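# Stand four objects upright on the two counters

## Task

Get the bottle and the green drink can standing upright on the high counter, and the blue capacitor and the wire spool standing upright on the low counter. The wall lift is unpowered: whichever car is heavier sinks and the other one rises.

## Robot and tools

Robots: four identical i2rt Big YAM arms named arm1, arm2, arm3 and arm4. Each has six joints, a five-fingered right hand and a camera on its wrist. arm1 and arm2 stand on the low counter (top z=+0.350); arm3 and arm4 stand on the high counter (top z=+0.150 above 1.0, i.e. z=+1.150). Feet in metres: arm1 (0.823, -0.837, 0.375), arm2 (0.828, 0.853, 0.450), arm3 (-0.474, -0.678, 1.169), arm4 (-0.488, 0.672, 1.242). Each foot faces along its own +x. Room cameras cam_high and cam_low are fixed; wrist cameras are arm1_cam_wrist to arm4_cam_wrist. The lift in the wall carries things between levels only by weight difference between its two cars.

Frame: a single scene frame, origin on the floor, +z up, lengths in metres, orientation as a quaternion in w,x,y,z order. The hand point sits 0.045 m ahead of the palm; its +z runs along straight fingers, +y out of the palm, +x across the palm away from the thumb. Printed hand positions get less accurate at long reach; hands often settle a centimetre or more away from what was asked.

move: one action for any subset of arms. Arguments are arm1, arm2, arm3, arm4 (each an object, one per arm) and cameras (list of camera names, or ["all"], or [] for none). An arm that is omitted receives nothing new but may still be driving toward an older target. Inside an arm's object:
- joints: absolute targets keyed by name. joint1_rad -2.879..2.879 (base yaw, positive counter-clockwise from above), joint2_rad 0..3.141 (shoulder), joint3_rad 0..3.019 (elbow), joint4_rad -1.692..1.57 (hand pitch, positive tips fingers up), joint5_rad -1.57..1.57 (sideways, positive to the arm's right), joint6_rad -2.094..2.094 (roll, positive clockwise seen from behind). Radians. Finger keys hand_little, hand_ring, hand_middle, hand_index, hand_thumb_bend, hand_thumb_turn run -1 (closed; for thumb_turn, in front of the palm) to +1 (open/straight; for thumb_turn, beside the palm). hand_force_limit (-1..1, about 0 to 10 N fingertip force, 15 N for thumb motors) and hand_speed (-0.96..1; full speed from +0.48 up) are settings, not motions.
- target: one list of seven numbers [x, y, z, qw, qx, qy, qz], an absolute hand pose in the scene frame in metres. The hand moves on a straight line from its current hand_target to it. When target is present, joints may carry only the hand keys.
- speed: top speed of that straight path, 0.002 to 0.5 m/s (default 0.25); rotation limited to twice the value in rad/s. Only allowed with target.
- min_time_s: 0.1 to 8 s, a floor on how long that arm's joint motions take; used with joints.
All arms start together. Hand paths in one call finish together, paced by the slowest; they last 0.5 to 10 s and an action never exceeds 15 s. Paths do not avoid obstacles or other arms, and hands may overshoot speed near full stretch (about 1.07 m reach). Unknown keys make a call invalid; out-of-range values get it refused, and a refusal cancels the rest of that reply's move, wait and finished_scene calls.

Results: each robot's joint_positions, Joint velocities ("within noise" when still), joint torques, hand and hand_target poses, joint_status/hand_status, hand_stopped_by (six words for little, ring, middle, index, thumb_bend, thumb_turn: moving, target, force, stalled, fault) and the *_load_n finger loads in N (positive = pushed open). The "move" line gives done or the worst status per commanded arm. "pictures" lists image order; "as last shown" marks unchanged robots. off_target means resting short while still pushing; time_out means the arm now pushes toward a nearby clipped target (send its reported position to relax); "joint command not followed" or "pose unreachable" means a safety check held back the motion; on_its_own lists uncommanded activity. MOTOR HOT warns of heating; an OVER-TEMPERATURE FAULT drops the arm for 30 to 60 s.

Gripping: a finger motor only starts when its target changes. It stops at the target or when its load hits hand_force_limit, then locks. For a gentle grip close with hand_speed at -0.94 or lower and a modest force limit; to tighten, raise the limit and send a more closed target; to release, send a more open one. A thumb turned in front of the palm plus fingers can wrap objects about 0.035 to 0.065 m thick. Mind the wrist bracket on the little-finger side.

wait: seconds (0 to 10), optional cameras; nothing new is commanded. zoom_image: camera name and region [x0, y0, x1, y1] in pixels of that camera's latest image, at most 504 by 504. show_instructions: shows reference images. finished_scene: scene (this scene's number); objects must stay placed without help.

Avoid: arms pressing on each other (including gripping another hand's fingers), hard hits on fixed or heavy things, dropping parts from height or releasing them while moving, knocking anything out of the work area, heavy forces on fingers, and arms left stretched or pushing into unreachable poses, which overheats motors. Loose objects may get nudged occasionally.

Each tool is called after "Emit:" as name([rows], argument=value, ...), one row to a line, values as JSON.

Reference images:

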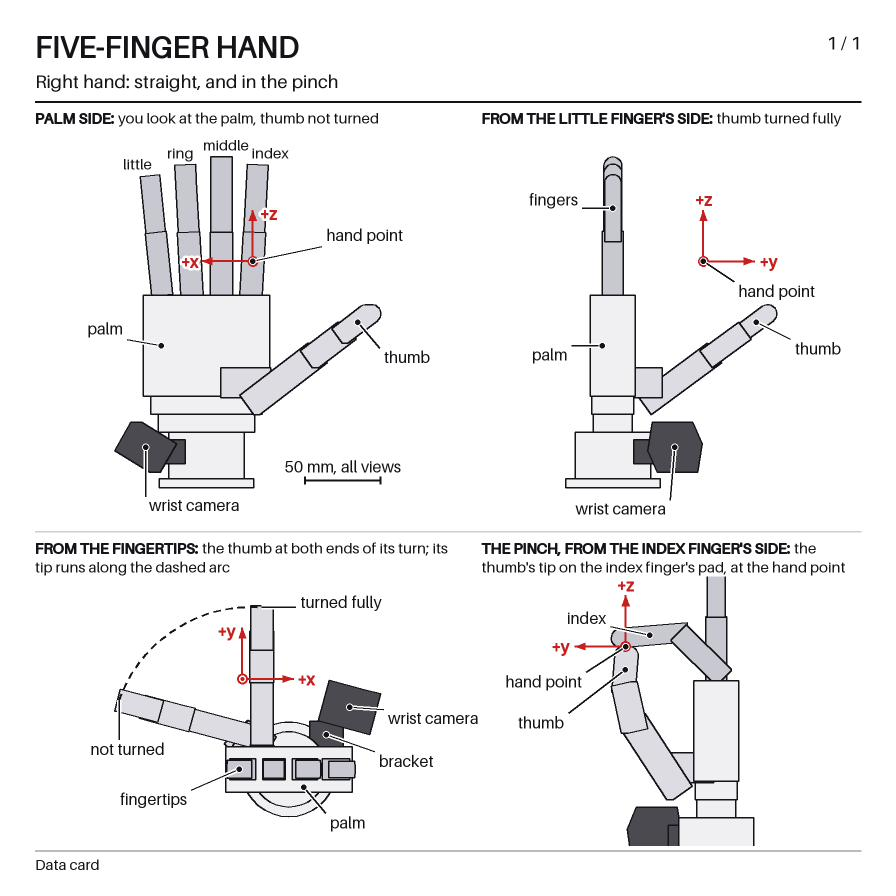

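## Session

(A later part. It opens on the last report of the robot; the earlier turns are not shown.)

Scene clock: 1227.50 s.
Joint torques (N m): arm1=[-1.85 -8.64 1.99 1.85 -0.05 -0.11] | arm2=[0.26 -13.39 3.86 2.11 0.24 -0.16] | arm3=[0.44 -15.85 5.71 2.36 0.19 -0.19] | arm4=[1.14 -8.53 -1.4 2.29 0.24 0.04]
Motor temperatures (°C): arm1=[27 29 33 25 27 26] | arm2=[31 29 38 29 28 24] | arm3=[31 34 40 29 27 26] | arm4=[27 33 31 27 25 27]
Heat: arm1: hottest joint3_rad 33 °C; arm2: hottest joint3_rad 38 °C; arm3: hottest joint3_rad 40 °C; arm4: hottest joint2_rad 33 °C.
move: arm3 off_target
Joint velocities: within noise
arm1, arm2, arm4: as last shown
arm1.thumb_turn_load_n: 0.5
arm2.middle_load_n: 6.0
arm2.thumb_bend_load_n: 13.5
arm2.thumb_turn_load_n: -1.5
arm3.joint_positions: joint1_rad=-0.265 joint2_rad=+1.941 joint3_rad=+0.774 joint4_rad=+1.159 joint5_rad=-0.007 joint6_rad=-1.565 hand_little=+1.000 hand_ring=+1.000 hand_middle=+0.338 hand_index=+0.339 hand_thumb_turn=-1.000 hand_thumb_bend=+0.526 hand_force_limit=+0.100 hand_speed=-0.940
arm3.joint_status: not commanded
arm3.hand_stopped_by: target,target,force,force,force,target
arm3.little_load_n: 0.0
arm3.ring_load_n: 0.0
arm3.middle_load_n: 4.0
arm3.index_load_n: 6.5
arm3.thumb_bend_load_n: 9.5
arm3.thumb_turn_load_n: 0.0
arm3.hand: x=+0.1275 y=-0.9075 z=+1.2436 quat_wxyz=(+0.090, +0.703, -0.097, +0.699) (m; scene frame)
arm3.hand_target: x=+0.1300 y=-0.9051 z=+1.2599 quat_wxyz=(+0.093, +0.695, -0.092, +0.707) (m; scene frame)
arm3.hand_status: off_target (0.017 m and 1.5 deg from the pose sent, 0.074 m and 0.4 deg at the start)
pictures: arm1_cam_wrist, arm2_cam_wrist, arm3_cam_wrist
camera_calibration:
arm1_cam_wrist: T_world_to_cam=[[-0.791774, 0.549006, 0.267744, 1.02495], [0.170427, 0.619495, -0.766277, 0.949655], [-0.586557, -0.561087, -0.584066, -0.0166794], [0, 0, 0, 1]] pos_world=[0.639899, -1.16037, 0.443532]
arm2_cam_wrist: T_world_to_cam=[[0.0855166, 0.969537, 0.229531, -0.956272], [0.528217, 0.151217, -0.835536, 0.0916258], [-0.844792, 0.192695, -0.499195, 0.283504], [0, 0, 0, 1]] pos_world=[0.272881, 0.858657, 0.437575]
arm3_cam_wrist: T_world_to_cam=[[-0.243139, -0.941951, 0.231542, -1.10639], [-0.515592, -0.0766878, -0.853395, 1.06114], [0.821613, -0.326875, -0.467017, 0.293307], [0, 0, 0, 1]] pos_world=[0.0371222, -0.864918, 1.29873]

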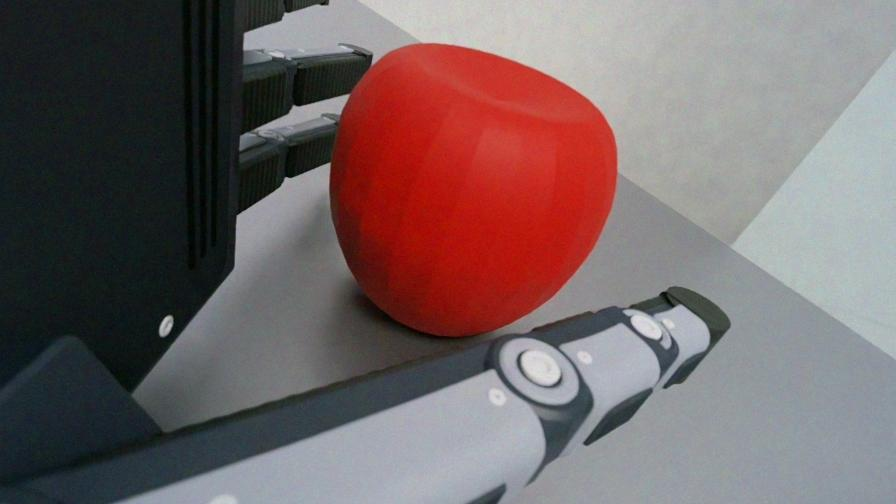

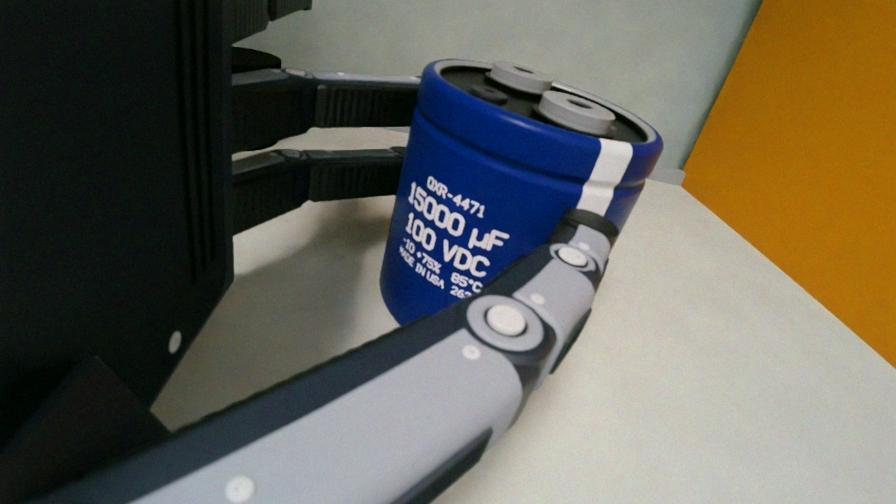

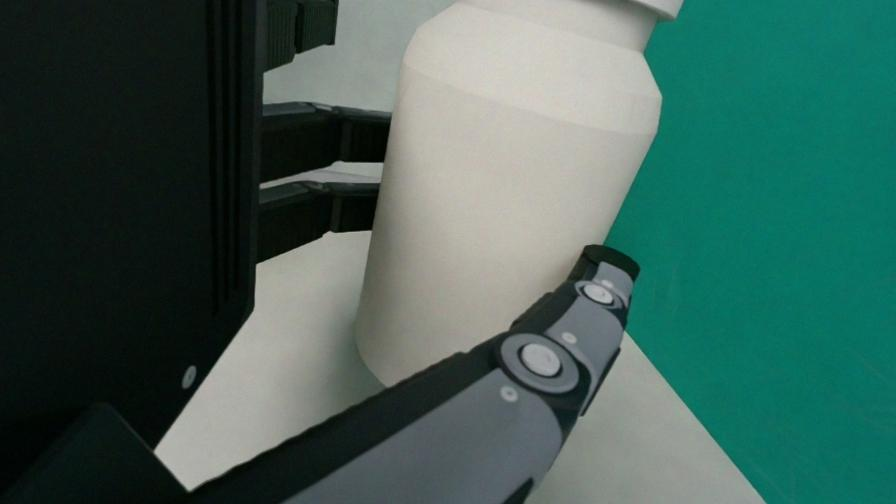

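Emit:
move(arm3={"target": [-0.16, -0.84, 1.36, -0.0931, -0.6949, 0.0915, -0.7071], "speed": 0.18}, arm2={"target": [0.47, 0.875, 0.52, 0.7126, -0.0305, -0.7002, -0.0311], "speed": 0.18}, arm1={"target": [0.66, -1.115, 0.42, -0.644, -0.300, 0.630, -0.315], "speed": 0.1, "joints": {"hand_speed": -0.3, "hand_index": 1.0, "hand_middle": 1.0}}, cameras=["arm1_cam_wrist", "arm2_cam_wrist", "arm3_cam_wrist", "cam_high", "cam_low"])

Scene clock: 1254.23 s.
Joint torques (N m): arm1=[0.73 -6.18 -0.34 1.72 0.11 0.06] | arm2=[1.67 -7.12 0.91 3.92 0.18 -0.22] | arm3=[-0.44 -0.85 12.85 2.19 -0.06 -0.15] | arm4=[1.38 -8.41 -1.52 2.32 0.23 0.03]
Motor temperatures (°C): arm1=[27 29 33 25 27 26] | arm2=[31 30 38 29 28 24] | arm3=[31 34 39 29 27 26] | arm4=[27 33 30 27 25 27]
Heat: arm1: hottest joint3_rad 33 °C; arm2: hottest joint3_rad 38 °C; arm3: hottest joint3_rad 39 °C; arm4: hottest joint2_rad 33 °C.
move: arm1 off_target; arm2 off_target; arm3 off_target
Joint velocities: within noise
arm1.joint_positions: joint1_rad=+1.667 joint2_rad=+1.777 joint3_rad=+0.037 joint4_rad=+1.575 joint5_rad=+0.738 joint6_rad=-1.467 hand_little=+1.000 hand_ring=+1.000 hand_middle=+1.000 hand_index=+1.000 hand_thumb_turn=-1.000 hand_thumb_bend=+1.000 hand_force_limit=+0.200 hand_speed=-0.300
arm1.joint_status: all done
arm1.hand_stopped_by: target,target,target,target,target,target
arm1.little_load_n: 0.0
arm1.ring_load_n: 0.0
arm1.middle_load_n: 0.0
arm1.index_load_n: 0.0
arm1.thumb_bend_load_n: 0.0
arm1.thumb_turn_load_n: 0.0
arm1.hand: x=+0.6555 y=-1.1137 z=+0.4182 quat_wxyz=(-0.600, -0.308, +0.685, -0.275) (m; scene frame)
arm1.hand_target: x=+0.6599 y=-1.1152 z=+0.4206 quat_wxyz=(-0.599, -0.305, +0.683, -0.287) (m; scene frame)
arm1.hand_status: off_target (0.005 m and 9.3 deg from the pose sent, 0.148 m and 6.4 deg at the start; a joint's target at an end of its range on 90 of 90 steps)
arm2.joint_positions: joint1_rad=+0.238 joint2_rad=+1.698 joint3_rad=+0.053 joint4_rad=+1.520 joint5_rad=+0.416 joint6_rad=-1.531 hand_little=+1.000 hand_ring=+1.000 hand_middle=+0.340 hand_index=+0.328 hand_thumb_turn=-1.000 hand_thumb_bend=+0.526 hand_force_limit=+0.300 hand_speed=-0.940
arm2.joint_status: not commanded
arm2.hand_stopped_by: target,target,force,force,force,target
arm2.little_load_n: 0.0
arm2.ring_load_n: 0.0
arm2.middle_load_n: 5.5
arm2.index_load_n: 7.0
arm2.thumb_bend_load_n: 13.5
arm2.thumb_turn_load_n: 0.0
arm2.hand: x=+0.4724 y=+0.8791 z=+0.5034 quat_wxyz=(+0.663, -0.041, -0.747, -0.035) (m; scene frame)
arm2.hand_target: x=+0.4699 y=+0.8751 z=+0.5202 quat_wxyz=(+0.684, -0.040, -0.728, -0.029) (m; scene frame)
arm2.hand_status: off_target (0.017 m and 7.9 deg from the pose sent, 0.326 m and 1.1 deg at the start; a joint's target at an end of its range on 77 of 90 steps)
arm3.joint_positions: joint1_rad=-0.341 joint2_rad=+0.562 joint3_rad=+0.058 joint4_rad=+0.474 joint5_rad=-0.090 joint6_rad=-1.565 hand_little=+1.000 hand_ring=+1.000 hand_middle=+0.338 hand_index=+0.339 hand_thumb_turn=-1.000 hand_thumb_bend=+0.526 hand_force_limit=+0.100 hand_speed=-0.940
arm3.joint_status: not commanded
arm3.hand_stopped_by: target,target,force,force,force,target
arm3.little_load_n: 0.0
arm3.ring_load_n: 0.0
arm3.middle_load_n: 3.5
arm3.index_load_n: 6.5
arm3.thumb_bend_load_n: 9.5
arm3.thumb_turn_load_n: 0.0
arm3.hand: x=-0.1651 y=-0.8358 z=+1.3352 quat_wxyz=(+0.086, +0.711, -0.096, +0.691) (m; scene frame)
arm3.hand_target: x=-0.1607 y=-0.8397 z=+1.3600 quat_wxyz=(+0.093, +0.695, -0.092, +0.707) (m; scene frame)
arm3.hand_status: off_target (0.026 m and 2.7 deg from the pose sent, 0.317 m and 1.5 deg at the start)
arm4: as last shown
pictures: arm1_cam_wrist, arm2_cam_wrist, arm3_cam_wrist, cam_high, cam_low
camera_calibration:
arm1_cam_wrist: T_world_to_cam=[[-0.773153, 0.569178, 0.279768, 1.02432], [0.209167, 0.645279, -0.734754, 0.884881], [-0.598735, -0.509559, -0.617953, 0.197356], [0, 0, 0, 1]] pos_world=[0.725029, -1.05345, 0.485556]
arm2_cam_wrist: T_world_to_cam=[[0.0901939, 0.96798, 0.234264, -1.01261], [0.637867, 0.124499, -0.760017, -0.0321808], [-0.764847, 0.217978, -0.606214, 0.588815], [0, 0, 0, 1]] pos_world=[0.562212, 0.855841, 0.569708]
arm3_cam_wrist: T_world_to_cam=[[-0.231472, -0.945565, 0.228752, -1.12858], [-0.532473, -0.0736483, -0.843237, 0.980211], [0.814183, -0.31699, -0.48644, 0.632892], [0, 0, 0, 1]] pos_world=[-0.254588, -0.794332, 1.39258]

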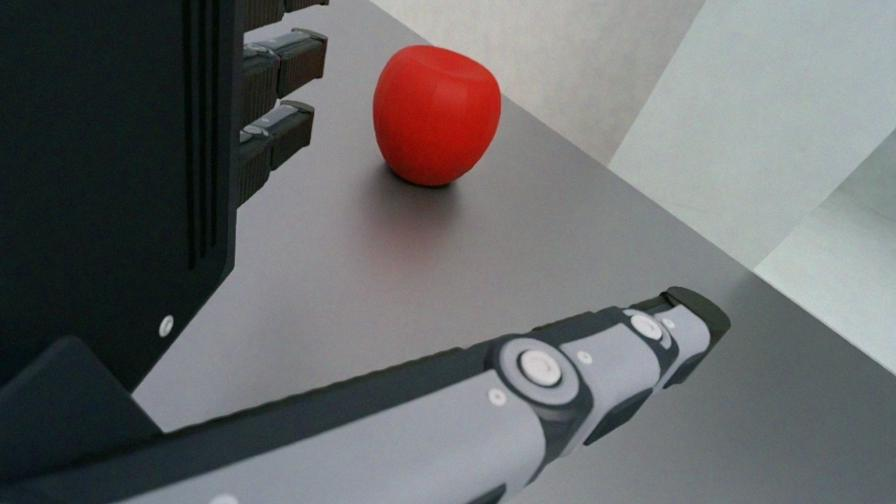

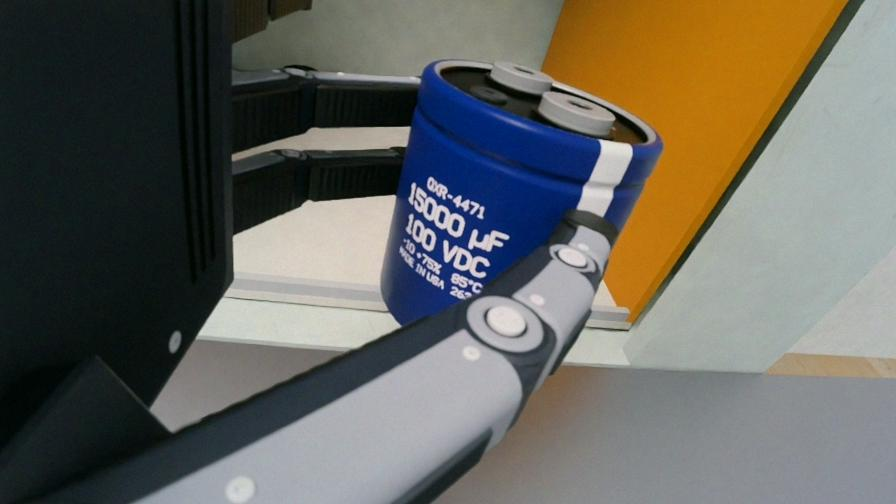

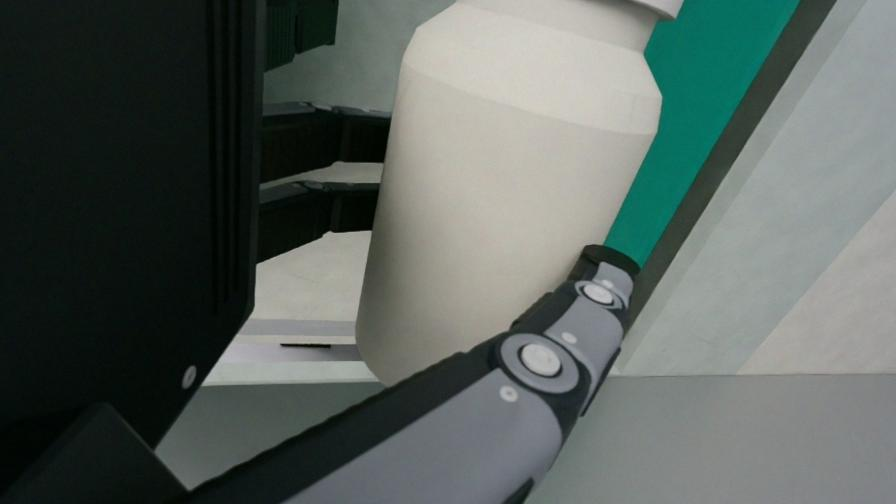

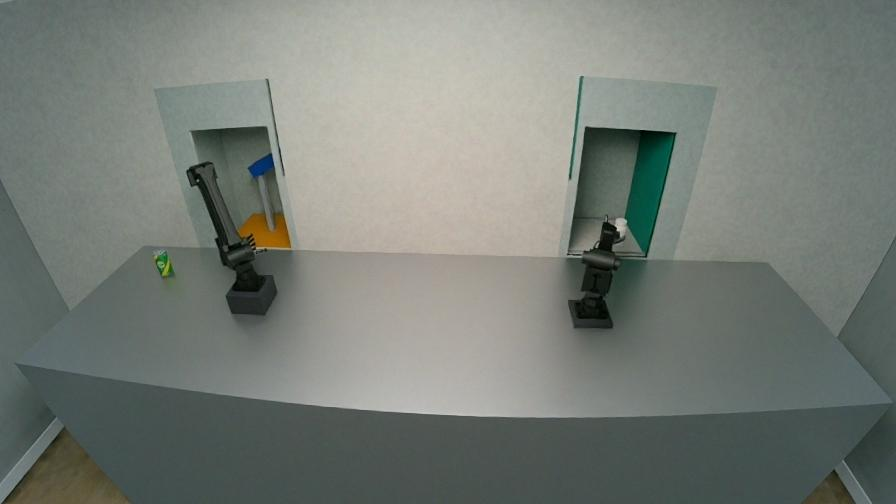

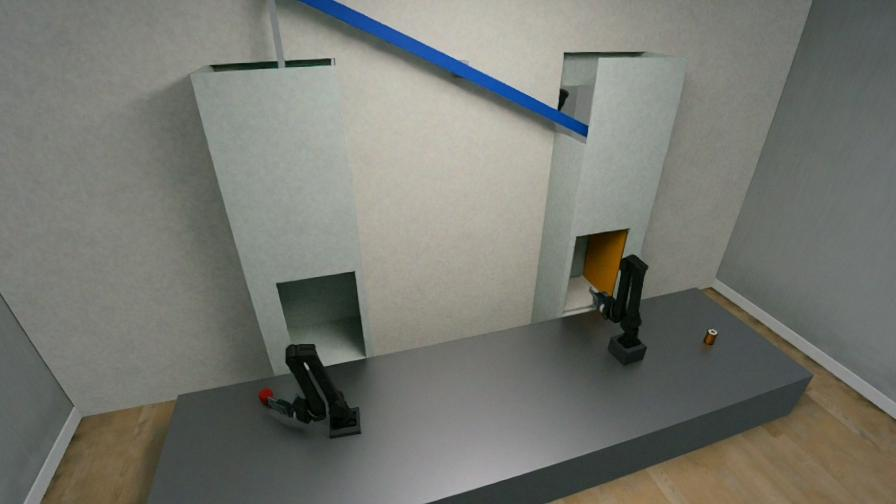

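Emit:
move(arm3={"joints": {"joint1_rad": -1.39}, "min_time_s": 2.5}, arm2={"joints": {"joint1_rad": 1.547}, "min_time_s": 3}, arm1={"joints": {"joint2_rad": 0.8, "joint3_rad": 0.6, "joint4_rad": 0.2}, "min_time_s": 2.5})

Emit:
move(arm3={"target": [-0.41, -1.19, 1.25, -0.4343, -0.5561, 0.4267, -0.5659], "speed": 0.15}, arm2={"target": [0.655, 0.36, 0.44, 0.5844, 0.4021, -0.5742, 0.4091], "speed": 0.15}, cameras=["arm2_cam_wrist", "arm3_cam_wrist", "cam_high", "cam_low"])

Scene clock: 1272.17 s.
Joint torques (N m): arm1=[0.67 -2.2 13.89 1.03 0 0.06] | arm2=[1.49 -7.12 1.03 3.85 0.1 -0.24] | arm3=[-0.32 -0.67 12.88 2.33 -0.01 -0.16] | arm4=[1.26 -8.59 -1.52 2.25 0.24 0.03]
Motor temperatures (°C): arm1=[27 29 33 25 27 26] | arm2=[31 30 37 29 28 24] | arm3=[31 33 45 29 27 26] | arm4=[27 33 30 27 25 27]
Heat: arm1: hottest joint3_rad 33 °C; arm2: hottest joint3_rad 37 °C; arm3: hottest joint3_rad 45 °C; arm4: hottest joint2_rad 33 °C.
move: arm1 done; arm2 done; arm3 done
Joint velocities: within noise
arm1.joint_positions: joint1_rad=+1.667 joint2_rad=+0.802 joint3_rad=+0.555 joint4_rad=+0.209 joint5_rad=+0.738 joint6_rad=-1.467 hand_little=+1.000 hand_ring=+1.000 hand_middle=+1.000 hand_index=+1.000 hand_thumb_turn=-1.000 hand_thumb_bend=+1.000 hand_force_limit=+0.200 hand_speed=-0.300
arm1.joint_status: all done
arm1.hand_stopped_by: target,target,target,target,target,target
arm1.little_load_n: 0.0
arm1.ring_load_n: 0.0
arm1.middle_load_n: 0.0
arm1.index_load_n: 0.0
arm1.thumb_bend_load_n: 0.0
arm1.thumb_turn_load_n: 0.0
arm1.hand: x=+0.6537 y=-1.1957 z=+0.6868 quat_wxyz=(-0.618, -0.268, +0.667, -0.318) (m; scene frame)
arm1.hand_target: x=+0.6594 y=-1.2031 z=+0.7100 quat_wxyz=(-0.618, -0.257, +0.661, -0.338) (m; scene frame)
arm1.hand_status: not commanded
arm2.joint_positions: joint1_rad=+1.535 joint2_rad=+1.698 joint3_rad=+0.053 joint4_rad=+1.520 joint5_rad=+0.418 joint6_rad=-1.531 hand_little=+1.000 hand_ring=+1.000 hand_middle=+0.340 hand_index=+0.328 hand_thumb_turn=-1.000 hand_thumb_bend=+0.526 hand_force_limit=+0.300 hand_speed=-0.940
arm2.joint_status: all done
arm2.hand_stopped_by: target,target,force,force,force,target
arm2.little_load_n: 0.0
arm2.ring_load_n: 0.0
arm2.middle_load_n: 5.5
arm2.index_load_n: 7.5
arm2.thumb_bend_load_n: 13.0
arm2.thumb_turn_load_n: 0.0
arm2.hand: x=+0.7068 y=+0.5182 z=+0.5094 quat_wxyz=(+0.556, +0.416, -0.615, +0.374) (m; scene frame)
arm2.hand_target: x=+0.7100 y=+0.5150 z=+0.5262 quat_wxyz=(+0.569, +0.406, -0.599, +0.391) (m; scene frame)
arm2.hand_status: not commanded
arm3.joint_positions: joint1_rad=-1.383 joint2_rad=+0.562 joint3_rad=+0.058 joint4_rad=+0.474 joint5_rad=-0.091 joint6_rad=-1.565 hand_little=+1.000 hand_ring=+1.000 hand_middle=+0.338 hand_index=+0.339 hand_thumb_turn=-1.000 hand_thumb_bend=+0.526 hand_force_limit=+0.100 hand_speed=-0.940
arm3.joint_status: all done
arm3.hand_stopped_by: target,target,force,force,force,target
arm3.little_load_n: 0.0
arm3.ring_load_n: 0.0
arm3.middle_load_n: 4.0
arm3.index_load_n: 6.5
arm3.thumb_bend_load_n: 9.5
arm3.thumb_turn_load_n: 0.0
arm3.hand: x=-0.4540 y=-1.0245 z=+1.3344 quat_wxyz=(+0.418, +0.570, -0.437, +0.556) (m; scene frame)
arm3.hand_target: x=-0.4553 y=-1.0302 z=+1.3591 quat_wxyz=(+0.433, +0.558, -0.426, +0.566) (m; scene frame)
arm3.hand_status: not commanded
arm4: as last shown
arm4.thumb_bend_load_n: -0.5
pictures: none

Scene clock: 1274.30 s.
Joint torques (N m): arm1=[0.67 -2.2 13.89 1.02 0 0.07] | arm2=[-0.15 -10.64 3.08 3.84 -0.07 -0.37] | arm3=[0.32 -8.64 5.9 3.86 0.2 -0.2] | arm4=[1.32 -8.23 -1.55 2.3 0.23 0.05]
Motor temperatures (°C): arm1=[27 29 34 25 27 26] | arm2=[31 30 37 29 28 24] | arm3=[31 33 44 29 27 26] | arm4=[27 33 30 27 25 27]
Heat: arm1: hottest joint3_rad 34 °C; arm2: hottest joint3_rad 37 °C; arm3: hottest joint3_rad 44 °C; arm4: hottest joint2_rad 33 °C.
move: arm2 off_target; arm3 off_target
Joint velocities: within noise
arm1, arm4: as last shown
arm1.middle_load_n: 0.5
arm1.thumb_turn_load_n: 0.5
arm2.joint_positions: joint1_rad=+1.367 joint2_rad=+2.142 joint3_rad=+0.491 joint4_rad=+1.522 joint5_rad=+0.219 joint6_rad=-1.531 hand_little=+1.000 hand_ring=+1.000 hand_middle=+0.340 hand_index=+0.328 hand_thumb_turn=-1.000 hand_thumb_bend=+0.526 hand_force_limit=+0.300 hand_speed=-0.940
arm2.joint_status: not commanded
arm2.hand_stopped_by: target,target,force,force,force,target
arm2.little_load_n: 0.0
arm2.ring_load_n: 0.0
arm2.middle_load_n: 5.5
arm2.index_load_n: 7.5
arm2.thumb_bend_load_n: 13.5
arm2.thumb_turn_load_n: 0.0
arm2.hand: x=+0.6632 y=+0.3720 z=+0.4227 quat_wxyz=(+0.543, +0.421, -0.616, +0.387) (m; scene frame)
arm2.hand_target: x=+0.6553 y=+0.3606 z=+0.4404 quat_wxyz=(+0.566, +0.410, -0.597, +0.394) (m; scene frame)
arm2.hand_status: off_target (0.023 m and 7.6 deg from the pose sent, 0.180 m and 7.1 deg at the start; a joint's target at an end of its range on 64 of 64 steps)
arm3.joint_positions: joint1_rad=-1.340 joint2_rad=+1.784 joint3_rad=+0.380 joint4_rad=+1.381 joint5_rad=-0.034 joint6_rad=-1.563 hand_little=+1.000 hand_ring=+1.000 hand_middle=+0.338 hand_index=+0.339 hand_thumb_turn=-1.000 hand_thumb_bend=+0.526 hand_force_limit=+0.100 hand_speed=-0.940
arm3.joint_status: not commanded
arm3.hand_stopped_by: target,target,force,force,force,target
arm3.little_load_n: 0.0
arm3.ring_load_n: 0.0
arm3.middle_load_n: 4.0
arm3.index_load_n: 6.5
arm3.thumb_bend_load_n: 9.5
arm3.thumb_turn_load_n: 0.0
arm3.hand: x=-0.4149 y=-1.1790 z=+1.2400 quat_wxyz=(+0.423, +0.565, -0.440, +0.555) (m; scene frame)
arm3.hand_target: x=-0.4101 y=-1.1895 z=+1.2501 quat_wxyz=(+0.434, +0.556, -0.427, +0.566) (m; scene frame)
arm3.hand_status: off_target (0.016 m and 2.5 deg from the pose sent, 0.191 m and 2.9 deg at the start)
arm4.thumb_bend_load_n: 0.0
arm4.thumb_turn_load_n: 0.0
pictures: arm2_cam_wrist, arm3_cam_wrist, cam_high, cam_low
camera_calibration:
arm2_cam_wrist: T_world_to_cam=[[-0.919638, 0.326411, 0.218454, 0.395036], [0.0450515, 0.640184, -0.766899, 0.0521874], [-0.390175, -0.695428, -0.603443, 0.886547], [0, 0, 0, 1]] pos_world=[0.706847, 0.454176, 0.488706]
arm3_cam_wrist: T_world_to_cam=[[-0.936906, -0.26411, 0.229025, -0.97871], [-0.325956, 0.42325, -0.845347, 1.41584], [0.12633, -0.866663, -0.482634, -0.257038], [0, 0, 0, 1]] pos_world=[-0.422988, -1.08051, 1.29697]

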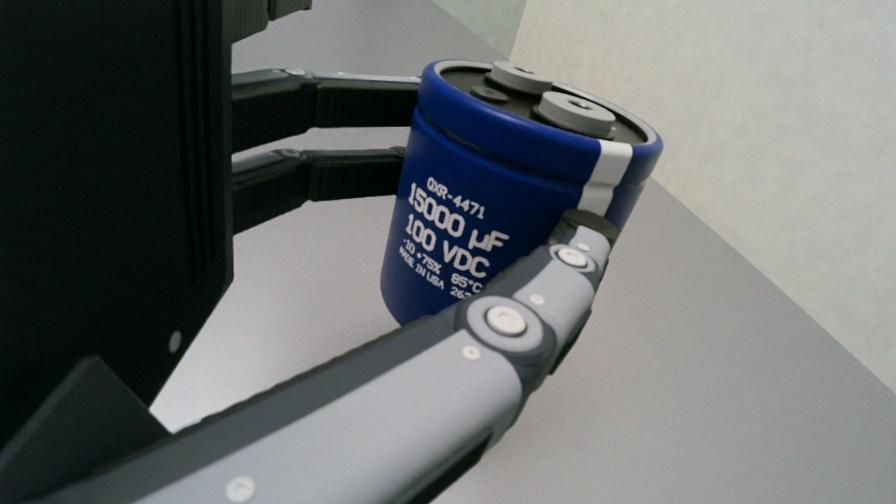

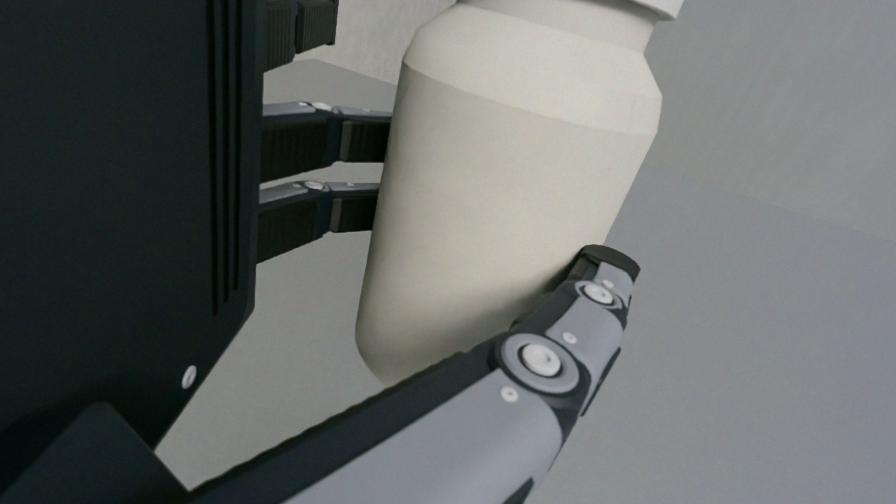

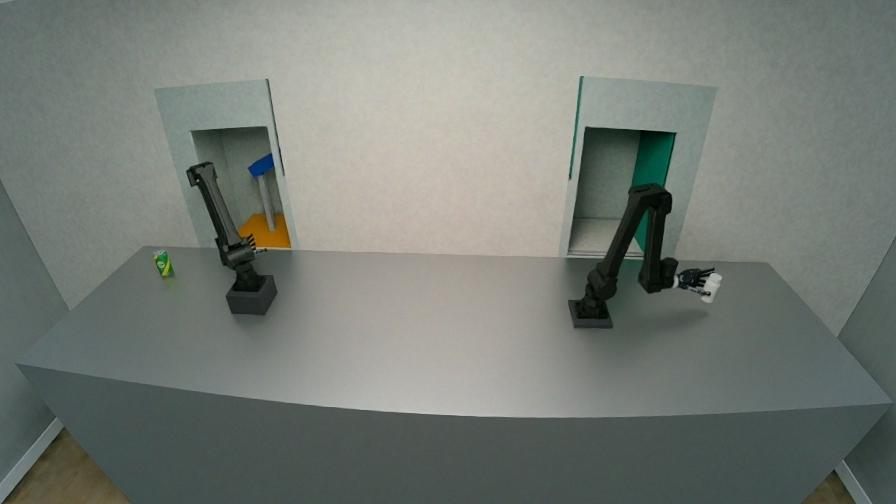

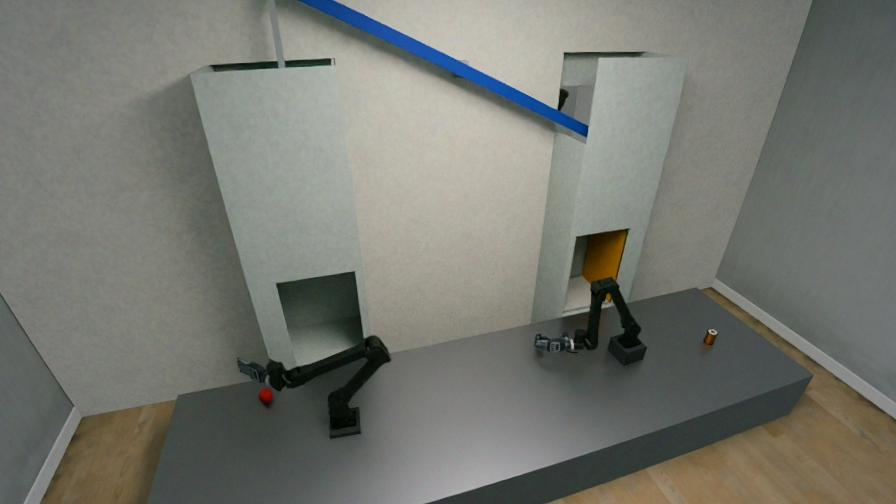

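Emit:
move(arm3={"target": [-0.395, -1.245, 1.22, -0.4343, -0.5561, 0.4267, -0.5659], "speed": 0.12}, arm2={"target": [0.62, 0.265, 0.42, 0.5844, 0.4021, -0.5742, 0.4091], "speed": 0.12})

Emit:
move(arm3={"target": [-0.395, -1.245, 1.203, -0.4343, -0.5561, 0.4267, -0.5659], "speed": 0.05}, arm2={"target": [0.62, 0.265, 0.40, 0.5844, 0.4021, -0.5742, 0.4091], "speed": 0.05}, cameras=["arm2_cam_wrist", "arm3_cam_wrist"])

Scene clock: 1293.83 s.
Joint torques (N m): arm1=[0.73 -2.2 13.87 1.03 0 0.06] | arm2=[-0.15 -13.16 4.81 2.45 -0.1 -0.38] | arm3=[0.32 -10.64 6.09 3.54 0.16 -0.16] | arm4=[1.2 -8.41 -1.5 2.32 0.23 0.01]
Motor temperatures (°C): arm1=[27 29 40 25 27 26] | arm2=[31 30 37 29 28 24] | arm3=[31 34 42 30 27 26] | arm4=[27 33 30 27 25 27]
Heat: arm1: hottest joint3_rad 40 °C; arm2: hottest joint3_rad 37 °C; arm3: hottest joint3_rad 42 °C; arm4: hottest joint2_rad 33 °C.
move: arm2 off_target; arm3 off_target
Joint velocities: within noise
arm1, arm4: as last shown
arm1.middle_load_n: 0.0
arm1.thumb_turn_load_n: 0.0
arm2.joint_positions: joint1_rad=+1.315 joint2_rad=+2.288 joint3_rad=+0.777 joint4_rad=+1.471 joint5_rad=+0.156 joint6_rad=-1.549 hand_little=+1.000 hand_ring=+1.000 hand_middle=+0.340 hand_index=+0.328 hand_thumb_turn=-1.000 hand_thumb_bend=+0.526 hand_force_limit=+0.300 hand_speed=-0.940
arm2.joint_status: not commanded
arm2.hand_stopped_by: target,target,force,force,force,target
arm2.little_load_n: 0.0
arm2.ring_load_n: 0.0
arm2.middle_load_n: 5.5
arm2.index_load_n: 7.0
arm2.thumb_bend_load_n: 13.0
arm2.thumb_turn_load_n: 0.0
arm2.hand: x=+0.6304 y=+0.2787 z=+0.4048 quat_wxyz=(+0.565, +0.407, -0.590, +0.409) (m; scene frame)
arm2.hand_target: x=+0.6202 y=+0.2660 z=+0.4203 quat_wxyz=(+0.584, +0.402, -0.574, +0.409) (m; scene frame)
arm2.hand_status: off_target (0.023 m and 2.9 deg from the pose sent, 0.115 m and 7.5 deg at the start)
arm3.joint_positions: joint1_rad=-1.335 joint2_rad=+1.949 joint3_rad=+0.548 joint4_rad=+1.385 joint5_rad=-0.029 joint6_rad=-1.563 hand_little=+1.000 hand_ring=+1.000 hand_middle=+0.338 hand_index=+0.339 hand_thumb_turn=-1.000 hand_thumb_bend=+0.526 hand_force_limit=+0.100 hand_speed=-0.940
arm3.joint_status: not commanded
arm3.hand_stopped_by: target,target,force,force,force,target
arm3.little_load_n: 0.0
arm3.ring_load_n: 0.0
arm3.middle_load_n: 4.0
arm3.index_load_n: 6.5
arm3.thumb_bend_load_n: 9.5
arm3.thumb_turn_load_n: -0.5
arm3.hand: x=-0.4003 y=-1.2348 z=+1.2130 quat_wxyz=(+0.425, +0.563, -0.438, +0.557) (m; scene frame)
arm3.hand_target: x=-0.3951 y=-1.2445 z=+1.2202 quat_wxyz=(+0.434, +0.556, -0.427, +0.566) (m; scene frame)
arm3.hand_status: off_target (0.013 m and 2.1 deg from the pose sent, 0.072 m and 2.5 deg at the start)
arm4.thumb_turn_load_n: 0.5
pictures: none

Scene clock: 1294.97 s.
Joint torques (N m): arm1=[0.67 -2.2 13.9 1.05 0 0.06] | arm2=[-0.26 -12.81 4.27 3.69 -0.09 -0.28] | arm3=[0.67 -11.11 5.23 3.86 0.17 -0.16] | arm4=[1.08 -8.41 -1.48 2.25 0.23 0.03]
Motor temperatures (°C): arm1=[27 29 41 25 27 26] | arm2=[31 30 37 29 28 24] | arm3=[31 34 41 30 27 26] | arm4=[27 33 30 27 25 27]
Heat: arm1: hottest joint3_rad 41 °C; arm2: hottest joint3_rad 37 °C; arm3: hottest joint3_rad 41 °C; arm4: hottest joint2_rad 33 °C.
move: arm2 off_target; arm3 off_target
Joint velocities: within noise
arm1, arm4: as last shown
arm1.thumb_turn_load_n: 0.5
arm2.joint_positions: joint1_rad=+1.315 joint2_rad=+2.342 joint3_rad=+0.804 joint4_rad=+1.482 joint5_rad=+0.156 joint6_rad=-1.559 hand_little=+1.000 hand_ring=+1.000 hand_middle=+0.340 hand_index=+0.328 hand_thumb_turn=-1.000 hand_thumb_bend=+0.526 hand_force_limit=+0.300 hand_speed=-0.940
arm2.joint_status: not commanded
arm2.hand_stopped_by: target,target,force,force,force,target
arm2.little_load_n: 0.0
arm2.ring_load_n: 0.0
arm2.middle_load_n: 5.5
arm2.index_load_n: 7.0
arm2.thumb_bend_load_n: 13.0
arm2.thumb_turn_load_n: -0.5
arm2.hand: x=+0.6299 y=+0.2766 z=+0.3842 quat_wxyz=(+0.563, +0.414, -0.592, +0.402) (m; scene frame)
arm2.hand_target: x=+0.6201 y=+0.2660 z=+0.4003 quat_wxyz=(+0.584, +0.402, -0.575, +0.409) (m; scene frame)
arm2.hand_status: off_target (0.022 m and 3.6 deg from the pose sent, 0.018 m and 2.9 deg at the start)
arm3.joint_positions: joint1_rad=-1.335 joint2_rad=+2.013 joint3_rad=+0.561 joint4_rad=+1.432 joint5_rad=-0.029 joint6_rad=-1.563 hand_little=+1.000 hand_ring=+1.000 hand_middle=+0.338 hand_index=+0.339 hand_thumb_turn=-1.000 hand_thumb_bend=+0.526 hand_force_limit=+0.100 hand_speed=-0.940
arm3.joint_status: not commanded
arm3.hand_stopped_by: target,target,force,force,force,target
arm3.little_load_n: 0.0
arm3.ring_load_n: 0.0
arm3.middle_load_n: 3.5
arm3.index_load_n: 6.5
arm3.thumb_bend_load_n: 9.5
arm3.thumb_turn_load_n: -0.5
arm3.hand: x=-0.4001 y=-1.2358 z=+1.1956 quat_wxyz=(+0.424, +0.564, -0.439, +0.556) (m; scene frame)
arm3.hand_target: x=-0.3950 y=-1.2445 z=+1.2030 quat_wxyz=(+0.434, +0.556, -0.427, +0.566) (m; scene frame)
arm3.hand_status: off_target (0.013 m and 2.3 deg from the pose sent, 0.015 m and 2.1 deg at the start)
arm4.thumb_turn_load_n: 0.0
pictures: arm2_cam_wrist, arm3_cam_wrist
camera_calibration:
arm2_cam_wrist: T_world_to_cam=[[-0.916884, 0.328421, 0.226855, 0.39843], [0.0121856, 0.591106, -0.806502, 0.134697], [-0.398967, -0.736705, -0.545977, 0.778858], [0, 0, 0, 1]] pos_world=[0.674412, 0.363315, 0.443487]
arm3_cam_wrist: T_world_to_cam=[[-0.937143, -0.263105, 0.229213, -0.96872], [-0.325278, 0.420884, -0.846788, 1.40613], [0.126322, -0.86812, -0.480011, -0.334531], [0, 0, 0, 1]] pos_world=[-0.408187, -1.13711, 1.25216]

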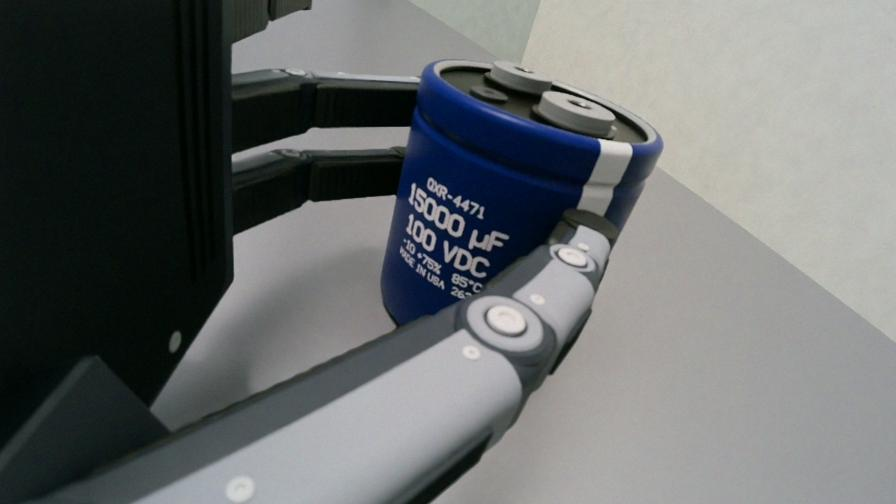

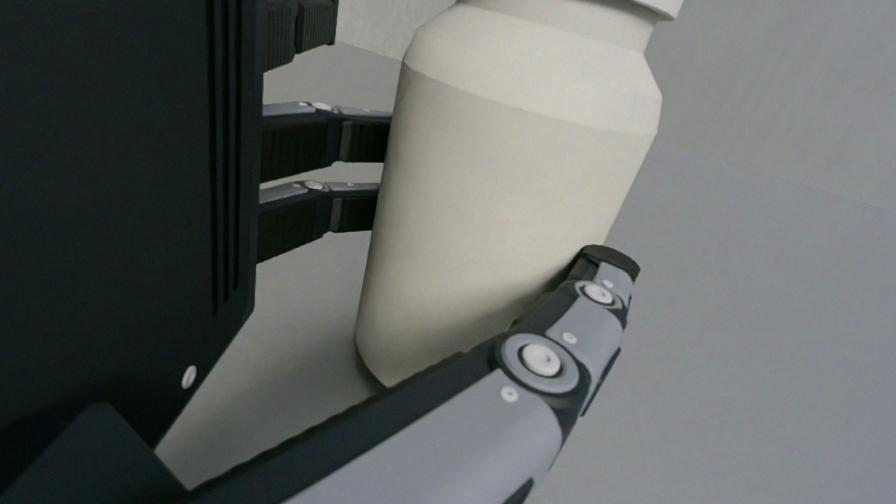

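Emit:
move(arm3={"target": [-0.395, -1.245, 1.194, -0.4343, -0.5561, 0.4267, -0.5659], "speed": 0.04}, arm2={"target": [0.62, 0.265, 0.393, 0.5844, 0.4021, -0.5742, 0.4091], "speed": 0.04})

Emit:
move(arm3={"target": [-0.395, -1.245, 1.187, -0.4343, -0.5561, 0.4267, -0.5659], "speed": 0.04}, arm2={"target": [0.62, 0.265, 0.387, 0.5844, 0.4021, -0.5742, 0.4091], "speed": 0.04}, cameras=["arm2_cam_wrist", "arm3_cam_wrist"])

Scene clock: 1303.50 s.
Joint torques (N m): arm1=[0.67 -2.2 13.89 1.03 0 0.06] | arm2=[-0.15 -12.51 4.1 3.37 -0.12 -0.22] | arm3=[0.38 -10.87 4.9 3.51 0.17 -0.18] | arm4=[1.49 -8.53 -1.48 2.19 0.23 0.03]
Motor temperatures (°C): arm1=[27 28 42 25 27 26] | arm2=[31 30 37 29 28 24] | arm3=[31 34 41 30 27 26] | arm4=[27 33 30 27 25 27]
Heat: arm1: hottest joint3_rad 42 °C; arm2: hottest joint3_rad 37 °C; arm3: hottest joint3_rad 41 °C; arm4: hottest joint2_rad 33 °C.
move: arm2 off_target; arm3 done
Joint velocities: within noise
arm1, arm4: as last shown
arm2.joint_positions: joint1_rad=+1.315 joint2_rad=+2.359 joint3_rad=+0.816 joint4_rad=+1.501 joint5_rad=+0.156 joint6_rad=-1.566 hand_little=+1.000 hand_ring=+1.000 hand_middle=+0.340 hand_index=+0.328 hand_thumb_turn=-1.000 hand_thumb_bend=+0.526 hand_force_limit=+0.300 hand_speed=-0.940
arm2.joint_status: not commanded
arm2.hand_stopped_by: target,target,force,force,force,target
arm2.little_load_n: 0.0
arm2.ring_load_n: 0.0
arm2.middle_load_n: 5.5
arm2.index_load_n: 6.5
arm2.thumb_bend_load_n: 13.5
arm2.thumb_turn_load_n: -0.5
arm2.hand: x=+0.6293 y=+0.2744 z=+0.3829 quat_wxyz=(+0.568, +0.412, -0.587, +0.404) (m; scene frame)
arm2.hand_target: x=+0.6201 y=+0.2657 z=+0.3932 quat_wxyz=(+0.584, +0.402, -0.574, +0.409) (m; scene frame)
arm2.hand_status: off_target (0.017 m and 2.7 deg from the pose sent, 0.018 m and 3.6 deg at the start)
arm3.joint_positions: joint1_rad=-1.335 joint2_rad=+2.040 joint3_rad=+0.571 joint4_rad=+1.465 joint5_rad=-0.029 joint6_rad=-1.563 hand_little=+1.000 hand_ring=+1.000 hand_middle=+0.338 hand_index=+0.339 hand_thumb_turn=-1.000 hand_thumb_bend=+0.526 hand_force_limit=+0.100 hand_speed=-0.940
arm3.joint_status: not commanded
arm3.hand_stopped_by: target,target,force,force,force,target
arm3.little_load_n: 0.0
arm3.ring_load_n: 0.0
arm3.middle_load_n: 4.0
arm3.index_load_n: 6.5
arm3.thumb_bend_load_n: 10.0
arm3.thumb_turn_load_n: -0.5
arm3.hand: x=-0.3995 y=-1.2381 z=+1.1925 quat_wxyz=(+0.428, +0.560, -0.436, +0.560) (m; scene frame)
arm3.hand_target: x=-0.3950 y=-1.2447 z=+1.1939 quat_wxyz=(+0.434, +0.556, -0.427, +0.566) (m; scene frame)
arm3.hand_status: done (0.008 m and 1.5 deg from the pose sent, 0.011 m and 2.3 deg at the start)
pictures: none

Scene clock: 1304.47 s.
Joint torques (N m): arm1=[0.73 -2.26 13.89 1.03 0.01 0.07] | arm2=[-0.15 -12.22 3.96 3.1 -0.13 -0.18] | arm3=[0.09 -10.7 4.44 3.14 0.14 -0.17] | arm4=[1.14 -8.53 -1.43 2.26 0.23 0.05]
Motor temperatures (°C): arm1=[27 28 42 25 27 26] | arm2=[31 30 37 29 28 24] | arm3=[31 34 41 30 27 26] | arm4=[27 33 30 27 25 27]
Heat: arm1: hottest joint3_rad 42 °C; arm2: hottest joint3_rad 37 °C; arm3: hottest joint3_rad 41 °C; arm4: hottest joint2_rad 33 °C.
move: arm2 off_target; arm3 done
Joint velocities: within noise
arm1: as last shown
arm2.joint_positions: joint1_rad=+1.314 joint2_rad=+2.372 joint3_rad=+0.826 joint4_rad=+1.517 joint5_rad=+0.156 joint6_rad=-1.570 hand_little=+1.000 hand_ring=+1.000 hand_middle=+0.340 hand_index=+0.328 hand_thumb_turn=-1.000 hand_thumb_bend=+0.526 hand_force_limit=+0.300 hand_speed=-0.940
arm2.joint_status: not commanded
arm2.hand_stopped_by: target,target,force,force,force,target
arm2.little_load_n: 0.0
arm2.ring_load_n: 0.0
arm2.middle_load_n: 5.5
arm2.index_load_n: 6.5
arm2.thumb_bend_load_n: 13.5
arm2.thumb_turn_load_n: -1.5
arm2.hand: x=+0.6285 y=+0.2723 z=+0.3821 quat_wxyz=(+0.572, +0.410, -0.583, +0.406) (m; scene frame)
arm2.hand_target: x=+0.6200 y=+0.2654 z=+0.3872 quat_wxyz=(+0.584, +0.402, -0.574, +0.409) (m; scene frame)
arm2.hand_status: off_target (0.012 m and 2.0 deg from the pose sent, 0.014 m and 2.7 deg at the start)
arm3.joint_positions: joint1_rad=-1.335 joint2_rad=+2.061 joint3_rad=+0.580 joint4_rad=+1.492 joint5_rad=-0.029 joint6_rad=-1.563 hand_little=+1.000 hand_ring=+1.000 hand_middle=+0.338 hand_index=+0.339 hand_thumb_turn=-1.000 hand_thumb_bend=+0.526 hand_force_limit=+0.100 hand_speed=-0.940
arm3.joint_status: not commanded
arm3.hand_stopped_by: target,target,force,force,force,target
arm3.little_load_n: 0.0
arm3.ring_load_n: 0.0
arm3.middle_load_n: 3.5
arm3.index_load_n: 6.0
arm3.thumb_bend_load_n: 9.5
arm3.thumb_turn_load_n: -0.5
arm3.hand: x=-0.3990 y=-1.2405 z=+1.1919 quat_wxyz=(+0.431, +0.555, -0.432, +0.565) (m; scene frame)
arm3.hand_target: x=-0.3950 y=-1.2448 z=+1.1871 quat_wxyz=(+0.434, +0.556, -0.427, +0.566) (m; scene frame)
arm3.hand_status: done (0.008 m and 0.7 deg from the pose sent, 0.010 m and 1.5 deg at the start)
arm4.joint_positions: joint1_rad=+0.808 joint2_rad=+2.090 joint3_rad=+0.161 joint4_rad=+1.568 joint5_rad=+0.769 joint6_rad=-1.336 hand_little=+1.000 hand_ring=+1.000 hand_middle=+1.000 hand_index=+1.000 hand_thumb_turn=-1.000 hand_thumb_bend=+1.000 hand_force_limit=+0.500 hand_speed=-0.300
arm4.joint_status: not commanded
arm4.hand_stopped_by: target,target,target,target,target,target
arm4.little_load_n: 0.0
arm4.ring_load_n: 0.0
arm4.middle_load_n: 0.0
arm4.index_load_n: 0.0
arm4.thumb_bend_load_n: 0.0
arm4.thumb_turn_load_n: 0.5
arm4.hand: x=-0.1688 y=+0.7697 z=+1.2081 quat_wxyz=(-0.006, +0.790, +0.023, +0.613) (m; scene frame)
arm4.hand_target: x=-0.1698 y=+0.7755 z=+1.2105 quat_wxyz=(-0.018, +0.786, +0.020, +0.617) (m; scene frame)
arm4.hand_status: not commanded
pictures: arm2_cam_wrist, arm3_cam_wrist
camera_calibration:
arm2_cam_wrist: T_world_to_cam=[[-0.913193, 0.333777, 0.233817, 0.392637], [-0.000478294, 0.572869, -0.819647, 0.153567], [-0.407526, -0.748608, -0.522981, 0.773862], [0, 0, 0, 1]] pos_world=[0.673996, 0.360292, 0.43878]
arm3_cam_wrist: T_world_to_cam=[[-0.938719, -0.255917, 0.230898, -0.961846], [-0.319471, 0.394496, -0.861575, 1.39259], [0.129404, -0.882542, -0.452079, -0.390453], [0, 0, 0, 1]] pos_world=[-0.407485, -1.14011, 1.24539]

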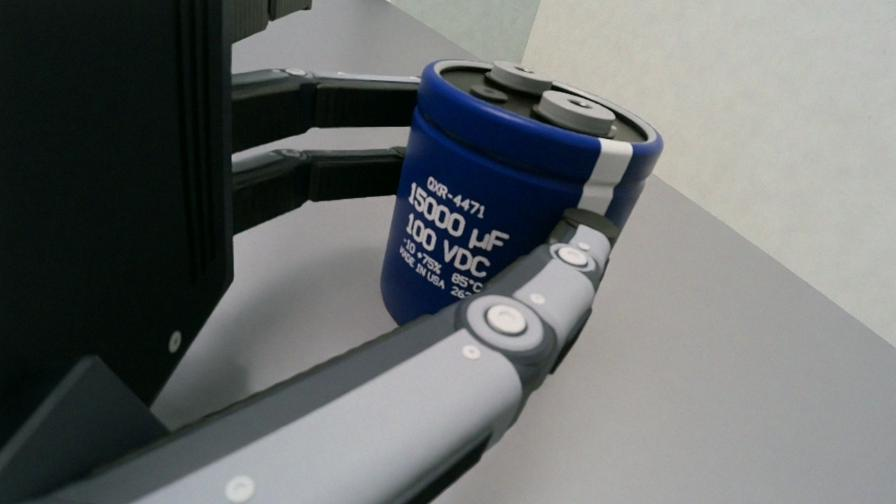

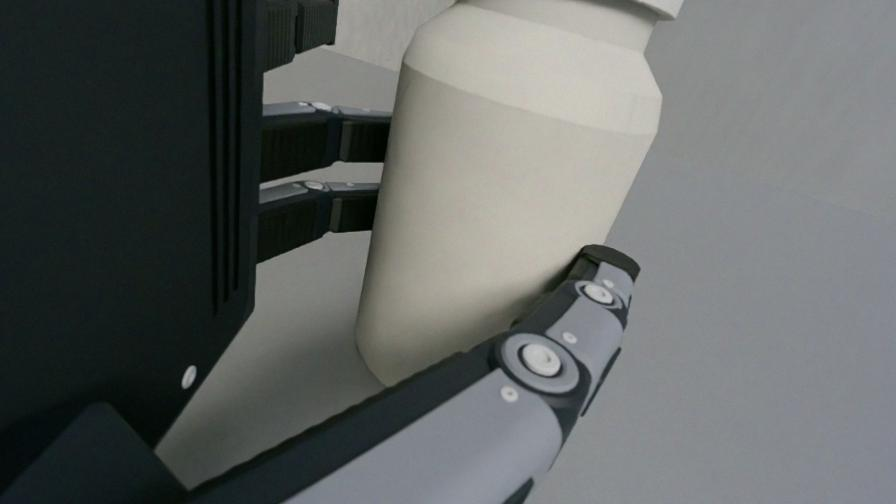

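Emit:
move(arm3={"joints": {"hand_speed": -0.9, "hand_thumb_bend": 1.0, "hand_index": 0.8, "hand_middle": 0.8}}, arm2={"joints": {"hand_speed": -0.9, "hand_thumb_bend": 1.0, "hand_index": 0.8, "hand_middle": 0.8}}, cameras=["arm2_cam_wrist", "arm3_cam_wrist"])

Scene clock: 1313.73 s.
Joint torques (N m): arm1=[0.67 -2.26 13.89 1.03 0.01 0.07] | arm2=[-0.15 -12.45 3.52 3.12 -0.11 -0.15] | arm3=[0.09 -10.64 4.52 3.21 0.12 -0.2] | arm4=[1.32 -8.53 -1.44 2.33 0.24 0.03]
Motor temperatures (°C): arm1=[27 28 44 25 27 26] | arm2=[31 30 37 29 28 24] | arm3=[31 34 40 30 27 26] | arm4=[27 33 30 27 25 27]
Heat: arm1: hottest joint3_rad 44 °C; arm2: hottest joint3_rad 37 °C; arm3: hottest joint3_rad 40 °C; arm4: hottest joint2_rad 33 °C.
move: arm2 done; arm3 done
Joint velocities: within noise
arm1, arm4: as last shown
arm1.thumb_turn_load_n: 0.0
arm2.joint_positions: joint1_rad=+1.313 joint2_rad=+2.374 joint3_rad=+0.832 joint4_rad=+1.517 joint5_rad=+0.155 joint6_rad=-1.572 hand_little=+1.000 hand_ring=+1.000 hand_middle=+0.800 hand_index=+0.800 hand_thumb_turn=-1.000 hand_thumb_bend=+1.000 hand_force_limit=+0.300 hand_speed=-0.900
arm2.joint_status: all done
arm2.hand_stopped_by: target,target,target,target,target,target
arm2.little_load_n: 0.0
arm2.ring_load_n: 0.0
arm2.middle_load_n: 0.0
arm2.index_load_n: 0.0
arm2.thumb_bend_load_n: 0.0
arm2.thumb_turn_load_n: 0.5
arm2.hand: x=+0.6275 y=+0.2702 z=+0.3831 quat_wxyz=(+0.574, +0.410, -0.581, +0.406) (m; scene frame)
arm2.hand_target: x=+0.6200 y=+0.2656 z=+0.3871 quat_wxyz=(+0.584, +0.402, -0.574, +0.409) (m; scene frame)
arm2.hand_status: not commanded
arm3.joint_positions: joint1_rad=-1.335 joint2_rad=+2.062 joint3_rad=+0.580 joint4_rad=+1.492 joint5_rad=-0.028 joint6_rad=-1.563 hand_little=+1.000 hand_ring=+1.000 hand_middle=+0.800 hand_index=+0.800 hand_thumb_turn=-1.000 hand_thumb_bend=+1.000 hand_force_limit=+0.100 hand_speed=-0.900
arm3.joint_status: all done
arm3.hand_stopped_by: target,target,target,target,target,target
arm3.little_load_n: 0.0
arm3.ring_load_n: 0.0
arm3.middle_load_n: 0.0
arm3.index_load_n: -0.5
arm3.thumb_bend_load_n: 0.0
arm3.thumb_turn_load_n: 0.0
arm3.hand: x=-0.3992 y=-1.2403 z=+1.1911 quat_wxyz=(+0.431, +0.556, -0.432, +0.564) (m; scene frame)
arm3.hand_target: x=-0.3950 y=-1.2448 z=+1.1870 quat_wxyz=(+0.434, +0.556, -0.427, +0.566) (m; scene frame)
arm3.hand_status: not commanded
pictures: arm2_cam_wrist, arm3_cam_wrist
camera_calibration:
arm2_cam_wrist: T_world_to_cam=[[-0.912369, 0.33509, 0.235152, 0.39071], [-0.00269502, 0.569499, -0.821988, 0.158656], [-0.409359, -0.75059, -0.51869, 0.772412], [0, 0, 0, 1]] pos_world=[0.673093, 0.358488, 0.439179]
arm3_cam_wrist: T_world_to_cam=[[-0.938828, -0.255567, 0.230842, -0.961327], [-0.319472, 0.395976, -0.860896, 1.39276], [0.128609, -0.88198, -0.453399, -0.388706], [0, 0, 0, 1]] pos_world=[-0.407584, -1.14001, 1.24469]

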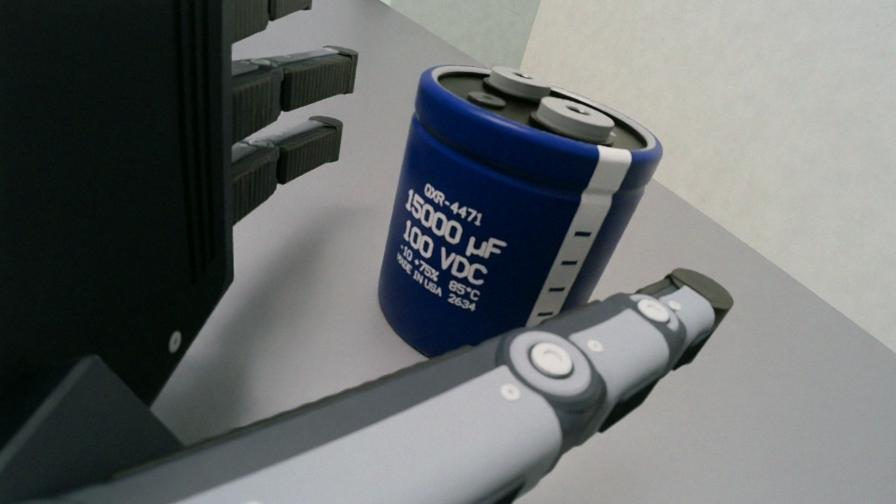

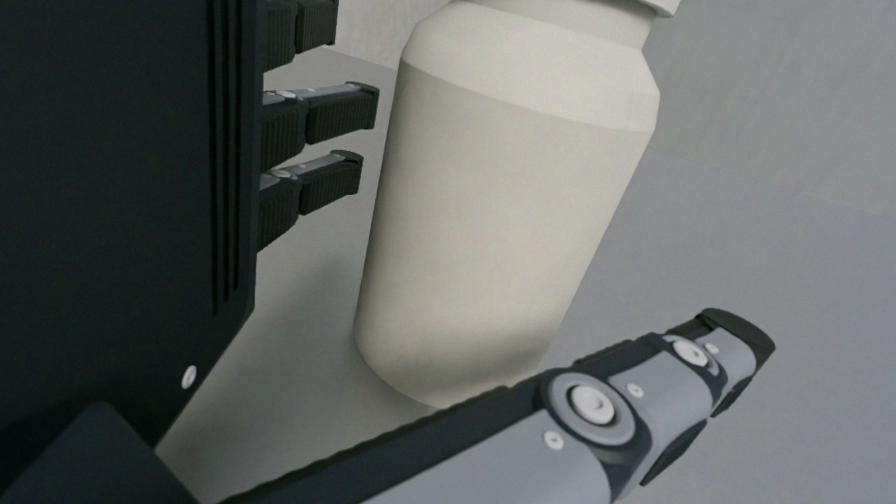

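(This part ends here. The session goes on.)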